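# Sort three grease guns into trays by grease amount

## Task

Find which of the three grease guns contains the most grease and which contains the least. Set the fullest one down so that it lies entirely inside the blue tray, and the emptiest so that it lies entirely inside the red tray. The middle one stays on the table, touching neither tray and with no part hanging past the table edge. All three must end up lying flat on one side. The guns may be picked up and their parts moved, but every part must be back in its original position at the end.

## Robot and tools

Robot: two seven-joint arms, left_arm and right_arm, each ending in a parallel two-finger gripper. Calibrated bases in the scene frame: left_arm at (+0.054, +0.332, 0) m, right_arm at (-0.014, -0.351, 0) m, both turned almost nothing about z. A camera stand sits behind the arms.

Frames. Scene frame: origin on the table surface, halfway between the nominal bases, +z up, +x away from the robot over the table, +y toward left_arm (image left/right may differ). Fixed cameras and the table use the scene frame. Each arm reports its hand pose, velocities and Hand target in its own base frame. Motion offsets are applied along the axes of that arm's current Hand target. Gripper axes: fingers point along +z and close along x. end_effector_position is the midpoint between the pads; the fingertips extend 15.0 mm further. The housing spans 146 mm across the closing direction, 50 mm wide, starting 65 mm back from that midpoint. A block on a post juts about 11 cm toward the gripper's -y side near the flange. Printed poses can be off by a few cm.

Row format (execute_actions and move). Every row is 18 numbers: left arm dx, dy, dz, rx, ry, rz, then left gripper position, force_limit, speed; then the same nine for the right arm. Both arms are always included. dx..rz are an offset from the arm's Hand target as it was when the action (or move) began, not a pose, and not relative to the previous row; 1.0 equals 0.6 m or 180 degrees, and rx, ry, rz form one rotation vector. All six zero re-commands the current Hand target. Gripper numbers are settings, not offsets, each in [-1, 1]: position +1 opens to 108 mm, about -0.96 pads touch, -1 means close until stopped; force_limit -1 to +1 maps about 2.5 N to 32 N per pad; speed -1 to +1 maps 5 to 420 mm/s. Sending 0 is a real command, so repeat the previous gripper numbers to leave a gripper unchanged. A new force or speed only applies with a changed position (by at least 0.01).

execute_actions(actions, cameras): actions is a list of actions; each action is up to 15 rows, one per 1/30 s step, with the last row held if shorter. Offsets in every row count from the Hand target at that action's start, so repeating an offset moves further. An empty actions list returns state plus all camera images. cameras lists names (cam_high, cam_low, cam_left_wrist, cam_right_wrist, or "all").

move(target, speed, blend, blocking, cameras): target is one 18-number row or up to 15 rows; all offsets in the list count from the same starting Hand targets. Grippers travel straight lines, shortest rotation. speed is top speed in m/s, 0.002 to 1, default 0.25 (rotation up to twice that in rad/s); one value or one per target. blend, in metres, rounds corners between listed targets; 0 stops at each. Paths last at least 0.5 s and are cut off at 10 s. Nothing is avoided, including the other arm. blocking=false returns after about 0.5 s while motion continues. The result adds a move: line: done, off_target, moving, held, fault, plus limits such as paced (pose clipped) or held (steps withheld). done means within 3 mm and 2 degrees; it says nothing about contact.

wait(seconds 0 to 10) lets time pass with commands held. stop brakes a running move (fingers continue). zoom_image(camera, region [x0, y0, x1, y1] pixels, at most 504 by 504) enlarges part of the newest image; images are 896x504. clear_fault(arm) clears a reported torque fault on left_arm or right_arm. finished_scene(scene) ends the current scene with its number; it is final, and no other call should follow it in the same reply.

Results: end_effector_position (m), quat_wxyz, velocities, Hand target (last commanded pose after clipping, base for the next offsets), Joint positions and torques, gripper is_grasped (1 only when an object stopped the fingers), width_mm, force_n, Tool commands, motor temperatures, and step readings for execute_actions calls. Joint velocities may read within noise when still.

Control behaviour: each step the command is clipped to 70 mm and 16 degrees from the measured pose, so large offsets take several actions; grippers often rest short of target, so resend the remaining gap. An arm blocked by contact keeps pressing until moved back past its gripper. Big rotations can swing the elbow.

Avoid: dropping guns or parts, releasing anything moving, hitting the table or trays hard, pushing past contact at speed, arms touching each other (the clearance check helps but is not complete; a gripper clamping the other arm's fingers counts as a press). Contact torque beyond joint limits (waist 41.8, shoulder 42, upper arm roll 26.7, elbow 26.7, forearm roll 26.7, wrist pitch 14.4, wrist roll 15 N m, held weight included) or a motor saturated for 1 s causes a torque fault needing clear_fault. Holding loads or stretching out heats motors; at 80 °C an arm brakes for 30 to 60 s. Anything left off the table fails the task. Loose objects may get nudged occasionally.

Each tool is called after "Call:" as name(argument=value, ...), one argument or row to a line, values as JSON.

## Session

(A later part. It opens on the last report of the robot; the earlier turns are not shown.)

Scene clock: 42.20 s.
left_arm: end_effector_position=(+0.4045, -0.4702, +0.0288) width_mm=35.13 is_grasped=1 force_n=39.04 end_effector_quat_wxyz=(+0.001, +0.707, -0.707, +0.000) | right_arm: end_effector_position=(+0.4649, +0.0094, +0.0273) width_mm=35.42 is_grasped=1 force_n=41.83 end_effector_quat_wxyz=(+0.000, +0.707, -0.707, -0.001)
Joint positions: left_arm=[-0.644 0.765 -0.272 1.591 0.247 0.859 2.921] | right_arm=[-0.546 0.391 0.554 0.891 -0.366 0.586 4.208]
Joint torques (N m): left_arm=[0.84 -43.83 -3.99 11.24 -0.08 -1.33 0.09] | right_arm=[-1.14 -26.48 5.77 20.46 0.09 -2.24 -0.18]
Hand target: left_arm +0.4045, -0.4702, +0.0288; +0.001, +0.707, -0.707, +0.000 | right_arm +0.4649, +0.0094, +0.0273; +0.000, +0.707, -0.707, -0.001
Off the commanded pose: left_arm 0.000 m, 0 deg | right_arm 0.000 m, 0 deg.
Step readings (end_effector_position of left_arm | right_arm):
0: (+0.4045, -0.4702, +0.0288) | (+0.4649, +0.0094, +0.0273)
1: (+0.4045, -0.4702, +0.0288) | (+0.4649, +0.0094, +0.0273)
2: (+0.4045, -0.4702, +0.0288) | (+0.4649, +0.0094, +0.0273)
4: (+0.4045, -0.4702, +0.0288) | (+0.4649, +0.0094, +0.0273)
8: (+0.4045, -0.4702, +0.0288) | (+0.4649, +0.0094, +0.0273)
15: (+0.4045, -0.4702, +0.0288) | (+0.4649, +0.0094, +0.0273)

Call:
move(
  target=[
    [0,0,-0.22,0,0,0,-1,0.5,-0.2,0,0,-0.15,0,0,0,-1,0.5,-0.2],
    [-0.567,-0.159,-0.22,0,0,0,-1,0.5,-0.2,-0.36,0,-0.15,0,0,0,-1,0.5,-0.2],
  ],
  blend=[0.03,0],
  speed=0.3,
  cameras=["cam_low","cam_left_wrist"],
)

Scene clock: 44.67 s.
left_arm: end_effector_position=(+0.5000, -0.1299, +0.1604) width_mm=35.13 is_grasped=1 force_n=33.83 end_effector_quat_wxyz=(+0.001, +0.707, -0.707, +0.000) | right_arm: end_effector_position=(+0.4649, +0.2251, +0.1179) width_mm=35.42 is_grasped=1 force_n=22.54 end_effector_quat_wxyz=(+0.000, +0.707, -0.707, -0.001)
Joint positions: left_arm=[-0.133 0.223 -0.129 1.182 0.033 0.961 3.65] | right_arm=[-0.239 0.375 0.743 1.142 -0.322 0.886 4.602]
Joint torques (N m): left_arm=[1.21 -34.91 -0.39 15.02 -0.78 -1.35 0.33] | right_arm=[1.67 -26.78 7.54 28.38 -0.52 -2.32 0.5]
Hand target: left_arm +0.5000, -0.1298, +0.1604; +0.001, +0.707, -0.707, +0.000 | right_arm +0.4649, +0.2251, +0.1179; +0.000, +0.707, -0.707, -0.001
Off the commanded pose: left_arm 0.000 m, 0 deg | right_arm 0.000 m, 0 deg.
move: done
Images, in order (width x height): cam_low 896x504, cam_left_wrist 896x504.

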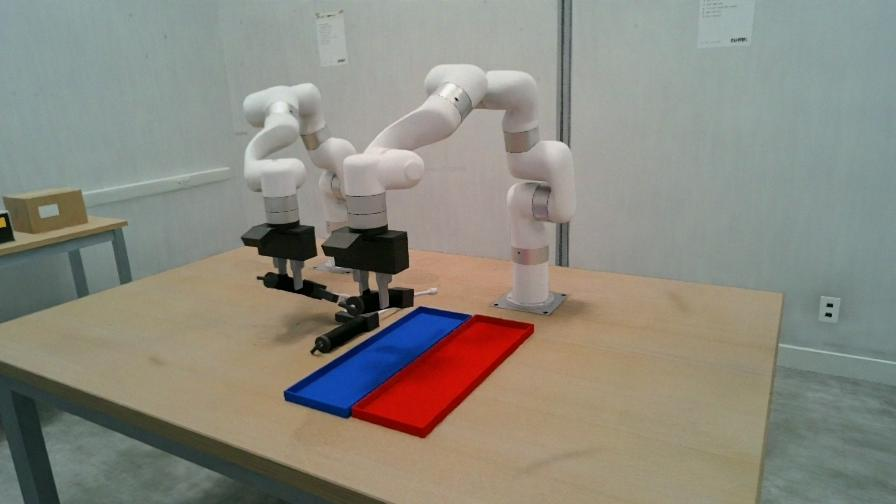

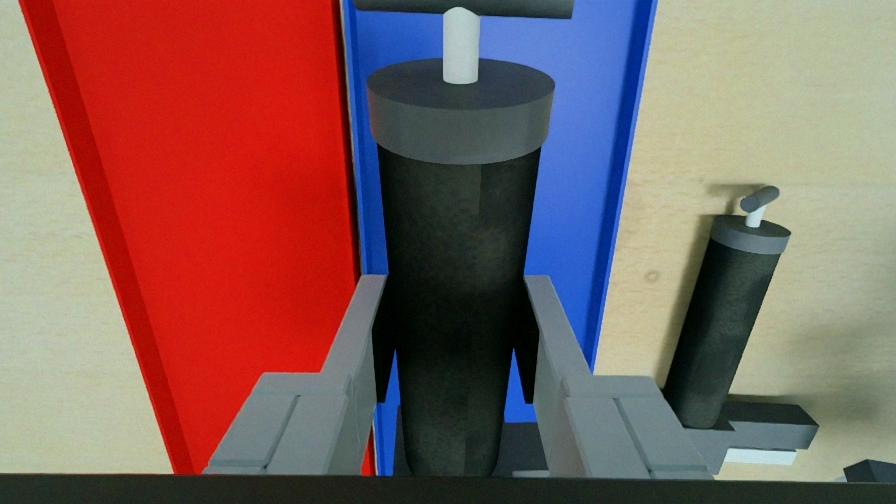

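Call:
move(
  target=[
    [-0.017,0,0.14,0,0,0,-1,0.5,-0.2,0,0,0.1,0,0,0,-1,0.5,-0.2],
    [-0.017,0,0.212,0,0,0,-1,0.5,-0.2,0,0,0.151,0,0,0,-1,0.5,-0.2],
  ],
  blend=[0.015,0],
  speed=[0.2,0.05],
  cameras=["cam_left_wrist","cam_right_wrist"],
)

Call:
execute_actions(
  actions=[
    [[0,0,0,0,0,0,-0.15,0.5,-0.6,0,0,0,0,0,0,0.3,0.5,-0.2]],
  ],
)

Call:
move(
  target=[
    [0,0,-0.2,0,0,0,-0.15,0.5,-0.6,0,0,-0.2,0,0,0,0.3,0.5,-0.2],
    [0,0,-0.2,0,0,0,-0.15,0.5,-0.6,0.4,0.25,-0.25,0,0,0,0.3,0.5,-0.2],
  ],
  blend=[0.03,0],
  speed=0.35,
  cameras=["cam_high","cam_left_wrist"],
)

Scene clock: 47.50 s.
left_arm: end_effector_position=(+0.5000, -0.1198, +0.0332) width_mm=35.13 is_grasped=1 force_n=32.83 end_effector_quat_wxyz=(+0.001, +0.707, -0.707, +0.000) | right_arm: end_effector_position=(+0.4650, +0.2254, +0.0275) width_mm=35.37 is_grasped=1 force_n=23.31 end_effector_quat_wxyz=(-0.001, +0.707, -0.707, -0.001)
Joint positions: left_arm=[-0.132 0.44 -0.105 1.077 0.073 0.64 3.641] | right_arm=[-0.152 0.56 0.628 1.108 -0.499 0.702 4.72]
Joint torques (N m): left_arm=[-1.4 -32.69 -1.06 10.4 1.11 -1.39 -0.33] | right_arm=[5.9 -13.15 6.16 8.51 -0.4 -1.77 0.43]
Hand target: left_arm +0.4999, -0.1198, +0.0332; +0.001, +0.707, -0.707, +0.000 | right_arm +0.4648, +0.2254, +0.0273; +0.000, +0.707, -0.707, -0.001
Off the commanded pose: left_arm 0.000 m, 0 deg | right_arm 0.000 m, 0 deg.
move: done
Images, in order (width x height): cam_left_wrist 896x504, cam_right_wrist 896x504.

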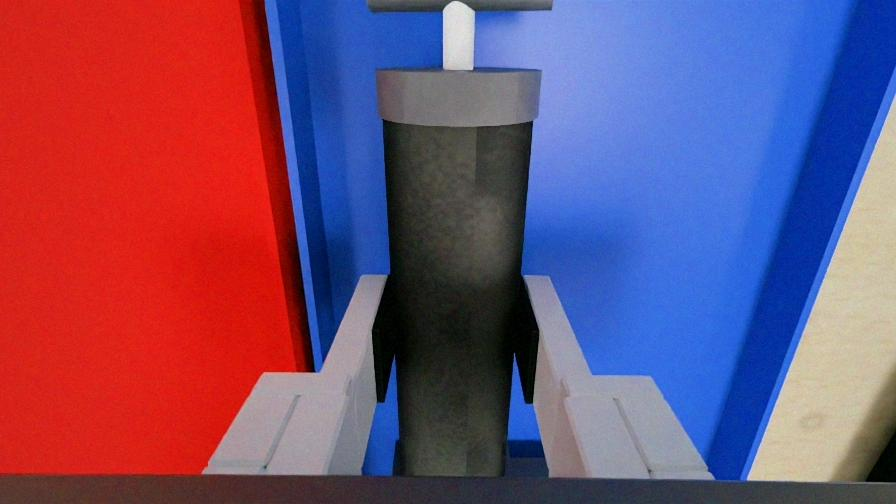

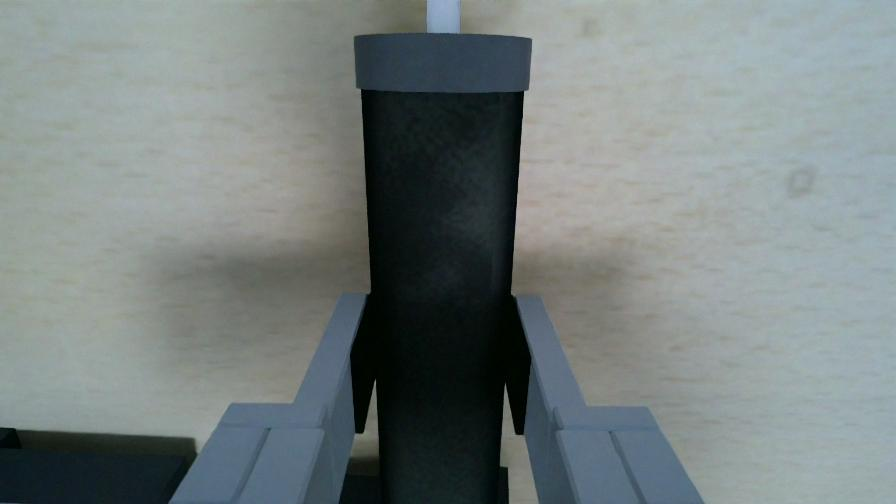

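Scene clock: 48.20 s.
left_arm: end_effector_position=(+0.4999, -0.1198, +0.0332) width_mm=44.74 is_grasped=0 force_n=0.00 end_effector_quat_wxyz=(+0.001, +0.707, -0.707, +0.000) | right_arm: end_effector_position=(+0.4648, +0.2254, +0.0273) width_mm=69.49 is_grasped=0 force_n=0.00 end_effector_quat_wxyz=(+0.000, +0.707, -0.707, -0.001)
Joint positions: left_arm=[-0.132 0.44 -0.105 1.077 0.073 0.64 3.641] | right_arm=[-0.152 0.56 0.627 1.108 -0.499 0.702 4.72]
Joint torques (N m): left_arm=[0.66 -37.64 -0.6 11.43 0.12 -1.24 -0.25] | right_arm=[-2.46 -30.16 9.66 22.48 0.45 -2.66 -0.01]
Hand target: left_arm +0.4999, -0.1198, +0.0332; +0.001, +0.707, -0.707, +0.000 | right_arm +0.4648, +0.2254, +0.0273; +0.000, +0.707, -0.707, -0.001
Off the commanded pose: left_arm 0.000 m, 0 deg | right_arm 0.000 m, 0 deg.
Step readings (end_effector_position of left_arm | right_arm):
0: (+0.5000, -0.1198, +0.0332) | (+0.4650, +0.2254, +0.0275)
1: (+0.5000, -0.1198, +0.0332) | (+0.4649, +0.2254, +0.0274)
2: (+0.4999, -0.1198, +0.0332) | (+0.4649, +0.2254, +0.0273)
4: (+0.4999, -0.1198, +0.0331) | (+0.4643, +0.2254, +0.0268)
8: (+0.4999, -0.1198, +0.0331) | (+0.4646, +0.2254, +0.0270)
15: (+0.4999, -0.1198, +0.0331) | (+0.4648, +0.2254, +0.0273)

Scene clock: 50.00 s.
left_arm: end_effector_position=(+0.5000, -0.1196, +0.1532) width_mm=44.74 is_grasped=0 force_n=0.00 end_effector_quat_wxyz=(+0.001, +0.707, -0.707, +0.000) | right_arm: end_effector_position=(+0.3151, -0.0151, +0.1769) width_mm=69.49 is_grasped=0 force_n=0.00 end_effector_quat_wxyz=(+0.000, +0.707, -0.707, -0.001)
Joint positions: left_arm=[-0.121 0.225 -0.121 1.162 0.032 0.939 3.67] | right_arm=[-0.51 -0.525 0.437 0.51 0.256 1.01 3.663]
Joint torques (N m): left_arm=[1.26 -34.97 -0.98 13.33 -0.64 -1.49 0.22] | right_arm=[-2.54 -10.07 -4.58 25.07 -0.8 -1.98 -0.37]
Hand target: left_arm +0.5000, -0.1196, +0.1532; +0.001, +0.707, -0.707, +0.000 | right_arm +0.3151, -0.0151, +0.1769; +0.000, +0.707, -0.707, -0.001
Off the commanded pose: left_arm 0.000 m, 0 deg | right_arm 0.000 m, 0 deg.
move: done
Images, in order (width x height): cam_high 896x504, cam_left_wrist 896x504.

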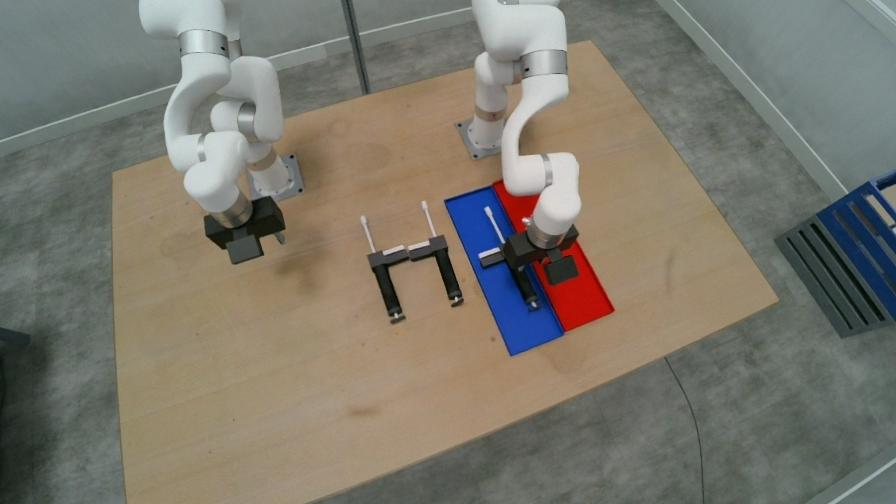

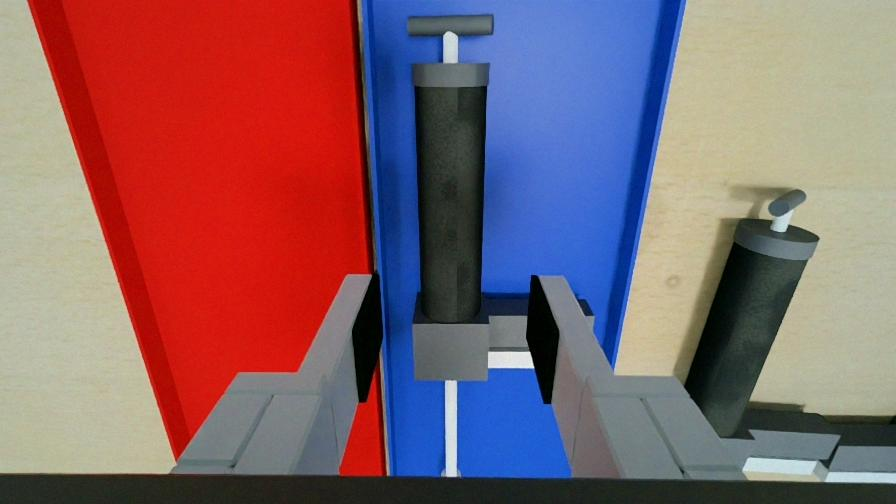

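Call:
move(
  target=[
    [0.563,0.172,0.03,0,0,0,0.3,0.5,0,0,0,0,0,0,0,0.3,0.5,-0.2],
    [0.563,0.172,0.207,0,0,0,0.3,0.5,0,0,0,0,0,0,0,0.3,0.5,-0.2],
  ],
  blend=[0.02,0],
  speed=[0.35,0.15],
  cameras=["cam_left_wrist"],
)

Call:
execute_actions(
  actions=[
    [[0,0,0,0,0,0,-1,0.5,-0.2,0,0,0,0,0,0,0.3,0.5,-0.2]],
  ],
)

Call:
move(
  target=[
    [0,0,-0.22,0,0,0,-1,0.5,-0.2,0,0,0,0,0,0,0.3,0.5,-0.2],
    [-0.728,-0.172,-0.22,0,0,0,-1,0.5,-0.2,0,0,0,0,0,0,0.3,0.5,-0.2],
  ],
  blend=[0.03,0],
  speed=0.3,
  cameras=["cam_low","cam_left_wrist"],
)

Scene clock: 53.20 s.
left_arm: end_effector_position=(+0.3967, -0.4576, +0.0295) width_mm=69.49 is_grasped=0 force_n=0.00 end_effector_quat_wxyz=(+0.001, +0.707, -0.707, +0.000) | right_arm: end_effector_position=(+0.3151, -0.0151, +0.1769) width_mm=69.49 is_grasped=0 force_n=0.00 end_effector_quat_wxyz=(+0.000, +0.707, -0.707, -0.001)
Joint positions: left_arm=[-0.622 0.72 -0.284 1.511 0.252 0.826 2.916] | right_arm=[-0.51 -0.525 0.437 0.51 0.256 1.01 3.663]
Joint torques (N m): left_arm=[-0.65 -41.45 -3.5 12.44 1.21 -1.51 -0.35] | right_arm=[-2.33 -10.14 -4.59 24.99 -0.41 -2.01 -0.18]
Hand target: left_arm +0.3967, -0.4576, +0.0294; +0.001, +0.707, -0.707, +0.000 | right_arm +0.3151, -0.0151, +0.1769; +0.000, +0.707, -0.707, -0.001
Off the commanded pose: left_arm 0.000 m, 0 deg | right_arm 0.000 m, 0 deg.
move: done
Images, in order (width x height): cam_left_wrist 896x504.

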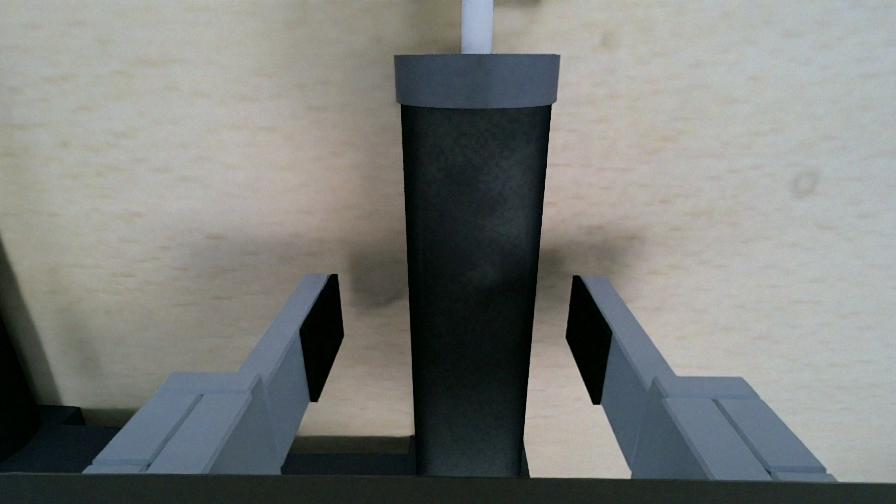

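Scene clock: 53.90 s.
left_arm: end_effector_position=(+0.3967, -0.4576, +0.0294) width_mm=35.17 is_grasped=1 force_n=39.69 end_effector_quat_wxyz=(+0.001, +0.707, -0.707, +0.000) | right_arm: end_effector_position=(+0.3151, -0.0151, +0.1769) width_mm=69.49 is_grasped=0 force_n=0.00 end_effector_quat_wxyz=(+0.000, +0.707, -0.707, -0.001)
Joint positions: left_arm=[-0.622 0.72 -0.284 1.511 0.252 0.826 2.916] | right_arm=[-0.51 -0.525 0.437 0.51 0.256 1.01 3.663]
Joint torques (N m): left_arm=[1.17 -44.41 -4.24 11.64 -0.05 -1.22 0.15] | right_arm=[-2.36 -10.41 -4.91 25.24 -0.35 -1.91 -0.01]
Hand target: left_arm +0.3967, -0.4576, +0.0294; +0.001, +0.707, -0.707, +0.000 | right_arm +0.3151, -0.0151, +0.1769; +0.000, +0.707, -0.707, -0.001
Off the commanded pose: left_arm 0.000 m, 0 deg | right_arm 0.000 m, 0 deg.
Step readings (end_effector_position of left_arm | right_arm):
0: (+0.3967, -0.4576, +0.0295) | (+0.3151, -0.0151, +0.1769)
1: (+0.3967, -0.4576, +0.0294) | (+0.3151, -0.0151, +0.1769)
2: (+0.3967, -0.4576, +0.0294) | (+0.3151, -0.0151, +0.1769)
4: (+0.3967, -0.4576, +0.0294) | (+0.3151, -0.0151, +0.1769)
8: (+0.3967, -0.4576, +0.0294) | (+0.3151, -0.0151, +0.1769)
15: (+0.3967, -0.4576, +0.0294) | (+0.3151, -0.0151, +0.1769)

Scene clock: 56.37 s.
left_arm: end_effector_position=(+0.5000, -0.0207, +0.1609) width_mm=35.17 is_grasped=1 force_n=31.17 end_effector_quat_wxyz=(+0.001, +0.707, -0.707, +0.000) | right_arm: end_effector_position=(+0.3151, -0.0151, +0.1769) width_mm=69.49 is_grasped=0 force_n=0.00 end_effector_quat_wxyz=(+0.000, +0.707, -0.707, -0.001)
Joint positions: left_arm=[-0.008 0.171 -0.035 1.116 0.006 0.945 3.882] | right_arm=[-0.51 -0.525 0.437 0.51 0.256 1.01 3.663]
Joint torques (N m): left_arm=[1.61 -33.34 0.27 14.69 -0.57 -1.28 0.33] | right_arm=[-2.35 -10.04 -4.5 25.09 -0.25 -1.93 -0.03]
Hand target: left_arm +0.5000, -0.0206, +0.1609; +0.001, +0.707, -0.707, +0.000 | right_arm +0.3151, -0.0151, +0.1769; +0.000, +0.707, -0.707, -0.001
Off the commanded pose: left_arm 0.000 m, 0 deg | right_arm 0.000 m, 0 deg.
move: done
Images, in order (width x height): cam_low 896x504, cam_left_wrist 896x504.

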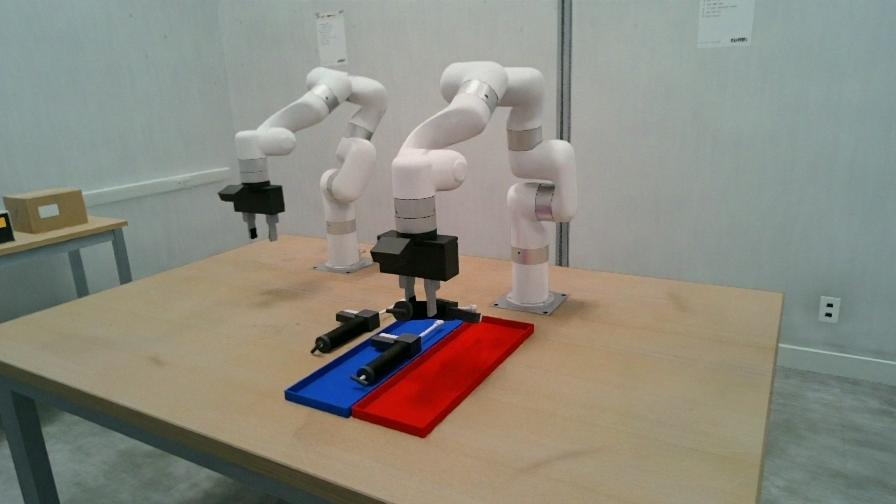

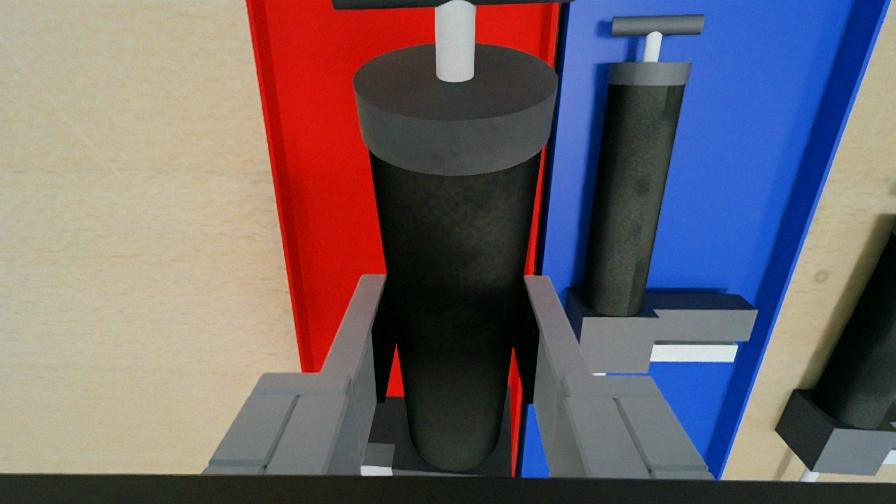

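Call:
move(
  target=[
    [0,0,0.13,0,0,0,-1,0.5,-0.2,0,0,0,0,0,0,0.3,0.5,-0.2],
    [0,0,0.213,0,0,0,-1,0.5,-0.2,0,0,0,0,0,0,0.3,0.5,-0.2],
  ],
  blend=[0.015,0],
  speed=[0.2,0.05],
)

Call:
execute_actions(
  actions=[
    [[0,0,0,0,0,0,-0.15,0.5,-0.6,0,0,0,0,0,0,0.3,0.5,-0.2]],
  ],
)

Call:
move(
  target=[
    [0,0,-0.22,0,0,0,-0.15,0.5,-0.6,0,0,0,0,0,0,0.3,0.5,-0.2],
    [0,0.2,-0.25,0,0,0,-0.15,0.5,-0.6,0,0,0,0,0,0,0.3,0.5,-0.2],
  ],
  blend=[0.03,0],
  speed=0.4,
  cameras=["cam_high","cam_left_wrist"],
)

Scene clock: 59.03 s.
left_arm: end_effector_position=(+0.5000, -0.0208, +0.0331) width_mm=35.17 is_grasped=1 force_n=30.08 end_effector_quat_wxyz=(+0.001, +0.707, -0.707, +0.000) | right_arm: end_effector_position=(+0.3151, -0.0151, +0.1769) width_mm=69.49 is_grasped=0 force_n=0.00 end_effector_quat_wxyz=(+0.000, +0.707, -0.707, -0.001)
Joint positions: left_arm=[-0.011 0.404 -0.03 1.02 0.018 0.617 3.873] | right_arm=[-0.51 -0.525 0.437 0.51 0.256 1.01 3.663]
Joint torques (N m): left_arm=[-0.67 -30.9 0.14 9.95 1.03 -1.16 -0.35] | right_arm=[-1.97 -9.84 -4.51 25.16 -0.12 -2.1 0.07]
Hand target: left_arm +0.4999, -0.0208, +0.0331; +0.001, +0.707, -0.707, +0.000 | right_arm +0.3151, -0.0151, +0.1769; +0.000, +0.707, -0.707, -0.001
Off the commanded pose: left_arm 0.000 m, 0 deg | right_arm 0.000 m, 0 deg.
move: done

Scene clock: 59.73 s.
left_arm: end_effector_position=(+0.4999, -0.0208, +0.0330) width_mm=44.74 is_grasped=0 force_n=0.00 end_effector_quat_wxyz=(+0.001, +0.707, -0.707, +0.000) | right_arm: end_effector_position=(+0.3151, -0.0151, +0.1769) width_mm=69.49 is_grasped=0 force_n=0.00 end_effector_quat_wxyz=(+0.000, +0.707, -0.707, -0.001)
Joint positions: left_arm=[-0.011 0.404 -0.03 1.02 0.018 0.617 3.873] | right_arm=[-0.51 -0.525 0.437 0.51 0.256 1.01 3.663]
Joint torques (N m): left_arm=[-0.46 -36.81 -0.47 11.21 0.87 -1.49 -0.27] | right_arm=[-2.31 -9.97 -4.32 25.19 0.09 -1.98 0]
Hand target: left_arm +0.4999, -0.0208, +0.0331; +0.001, +0.707, -0.707, +0.000 | right_arm +0.3151, -0.0151, +0.1769; +0.000, +0.707, -0.707, -0.001
Off the commanded pose: left_arm 0.000 m, 0 deg | right_arm 0.000 m, 0 deg.
Step readings (end_effector_position of left_arm | right_arm):
0: (+0.5000, -0.0208, +0.0331) | (+0.3151, -0.0151, +0.1769)
1: (+0.5000, -0.0208, +0.0331) | (+0.3151, -0.0151, +0.1769)
2: (+0.5000, -0.0208, +0.0331) | (+0.3151, -0.0151, +0.1769)
4: (+0.4999, -0.0208, +0.0330) | (+0.3151, -0.0151, +0.1769)
8: (+0.4999, -0.0208, +0.0330) | (+0.3151, -0.0151, +0.1769)
15: (+0.4999, -0.0208, +0.0330) | (+0.3151, -0.0151, +0.1769)

Scene clock: 61.07 s.
left_arm: end_effector_position=(+0.3800, -0.0206, +0.1831) width_mm=44.74 is_grasped=0 force_n=0.00 end_effector_quat_wxyz=(+0.001, +0.707, -0.707, +0.000) | right_arm: end_effector_position=(+0.3151, -0.0151, +0.1769) width_mm=69.49 is_grasped=0 force_n=0.00 end_effector_quat_wxyz=(+0.000, +0.707, -0.707, -0.001)
Joint positions: left_arm=[-0.013 -0.246 -0.039 0.715 -0.013 0.961 3.884] | right_arm=[-0.51 -0.525 0.437 0.51 0.256 1.01 3.663]
Joint torques (N m): left_arm=[-0.6 -21.09 0.62 12.57 -0.64 -1.22 0.3] | right_arm=[-2.35 -10.2 -4.24 25.11 0.14 -1.9 0.04]
Hand target: left_arm +0.3800, -0.0206, +0.1831; +0.001, +0.707, -0.707, +0.000 | right_arm +0.3151, -0.0151, +0.1769; +0.000, +0.707, -0.707, -0.001
Off the commanded pose: left_arm 0.000 m, 0 deg | right_arm 0.000 m, 0 deg.
move: done
Images, in order (width x height): cam_high 896x504, cam_left_wrist 896x504.

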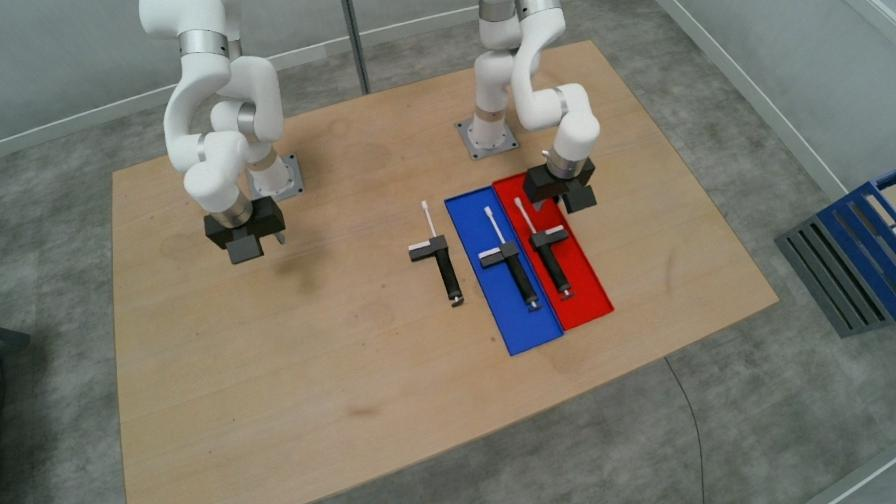

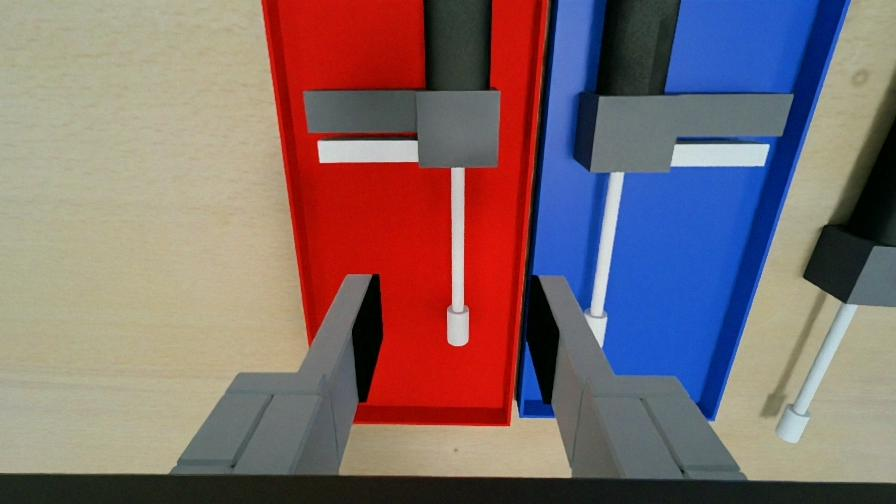

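Call:
finished_scene(
  scene=2,
)

The scene is finished: the task was done.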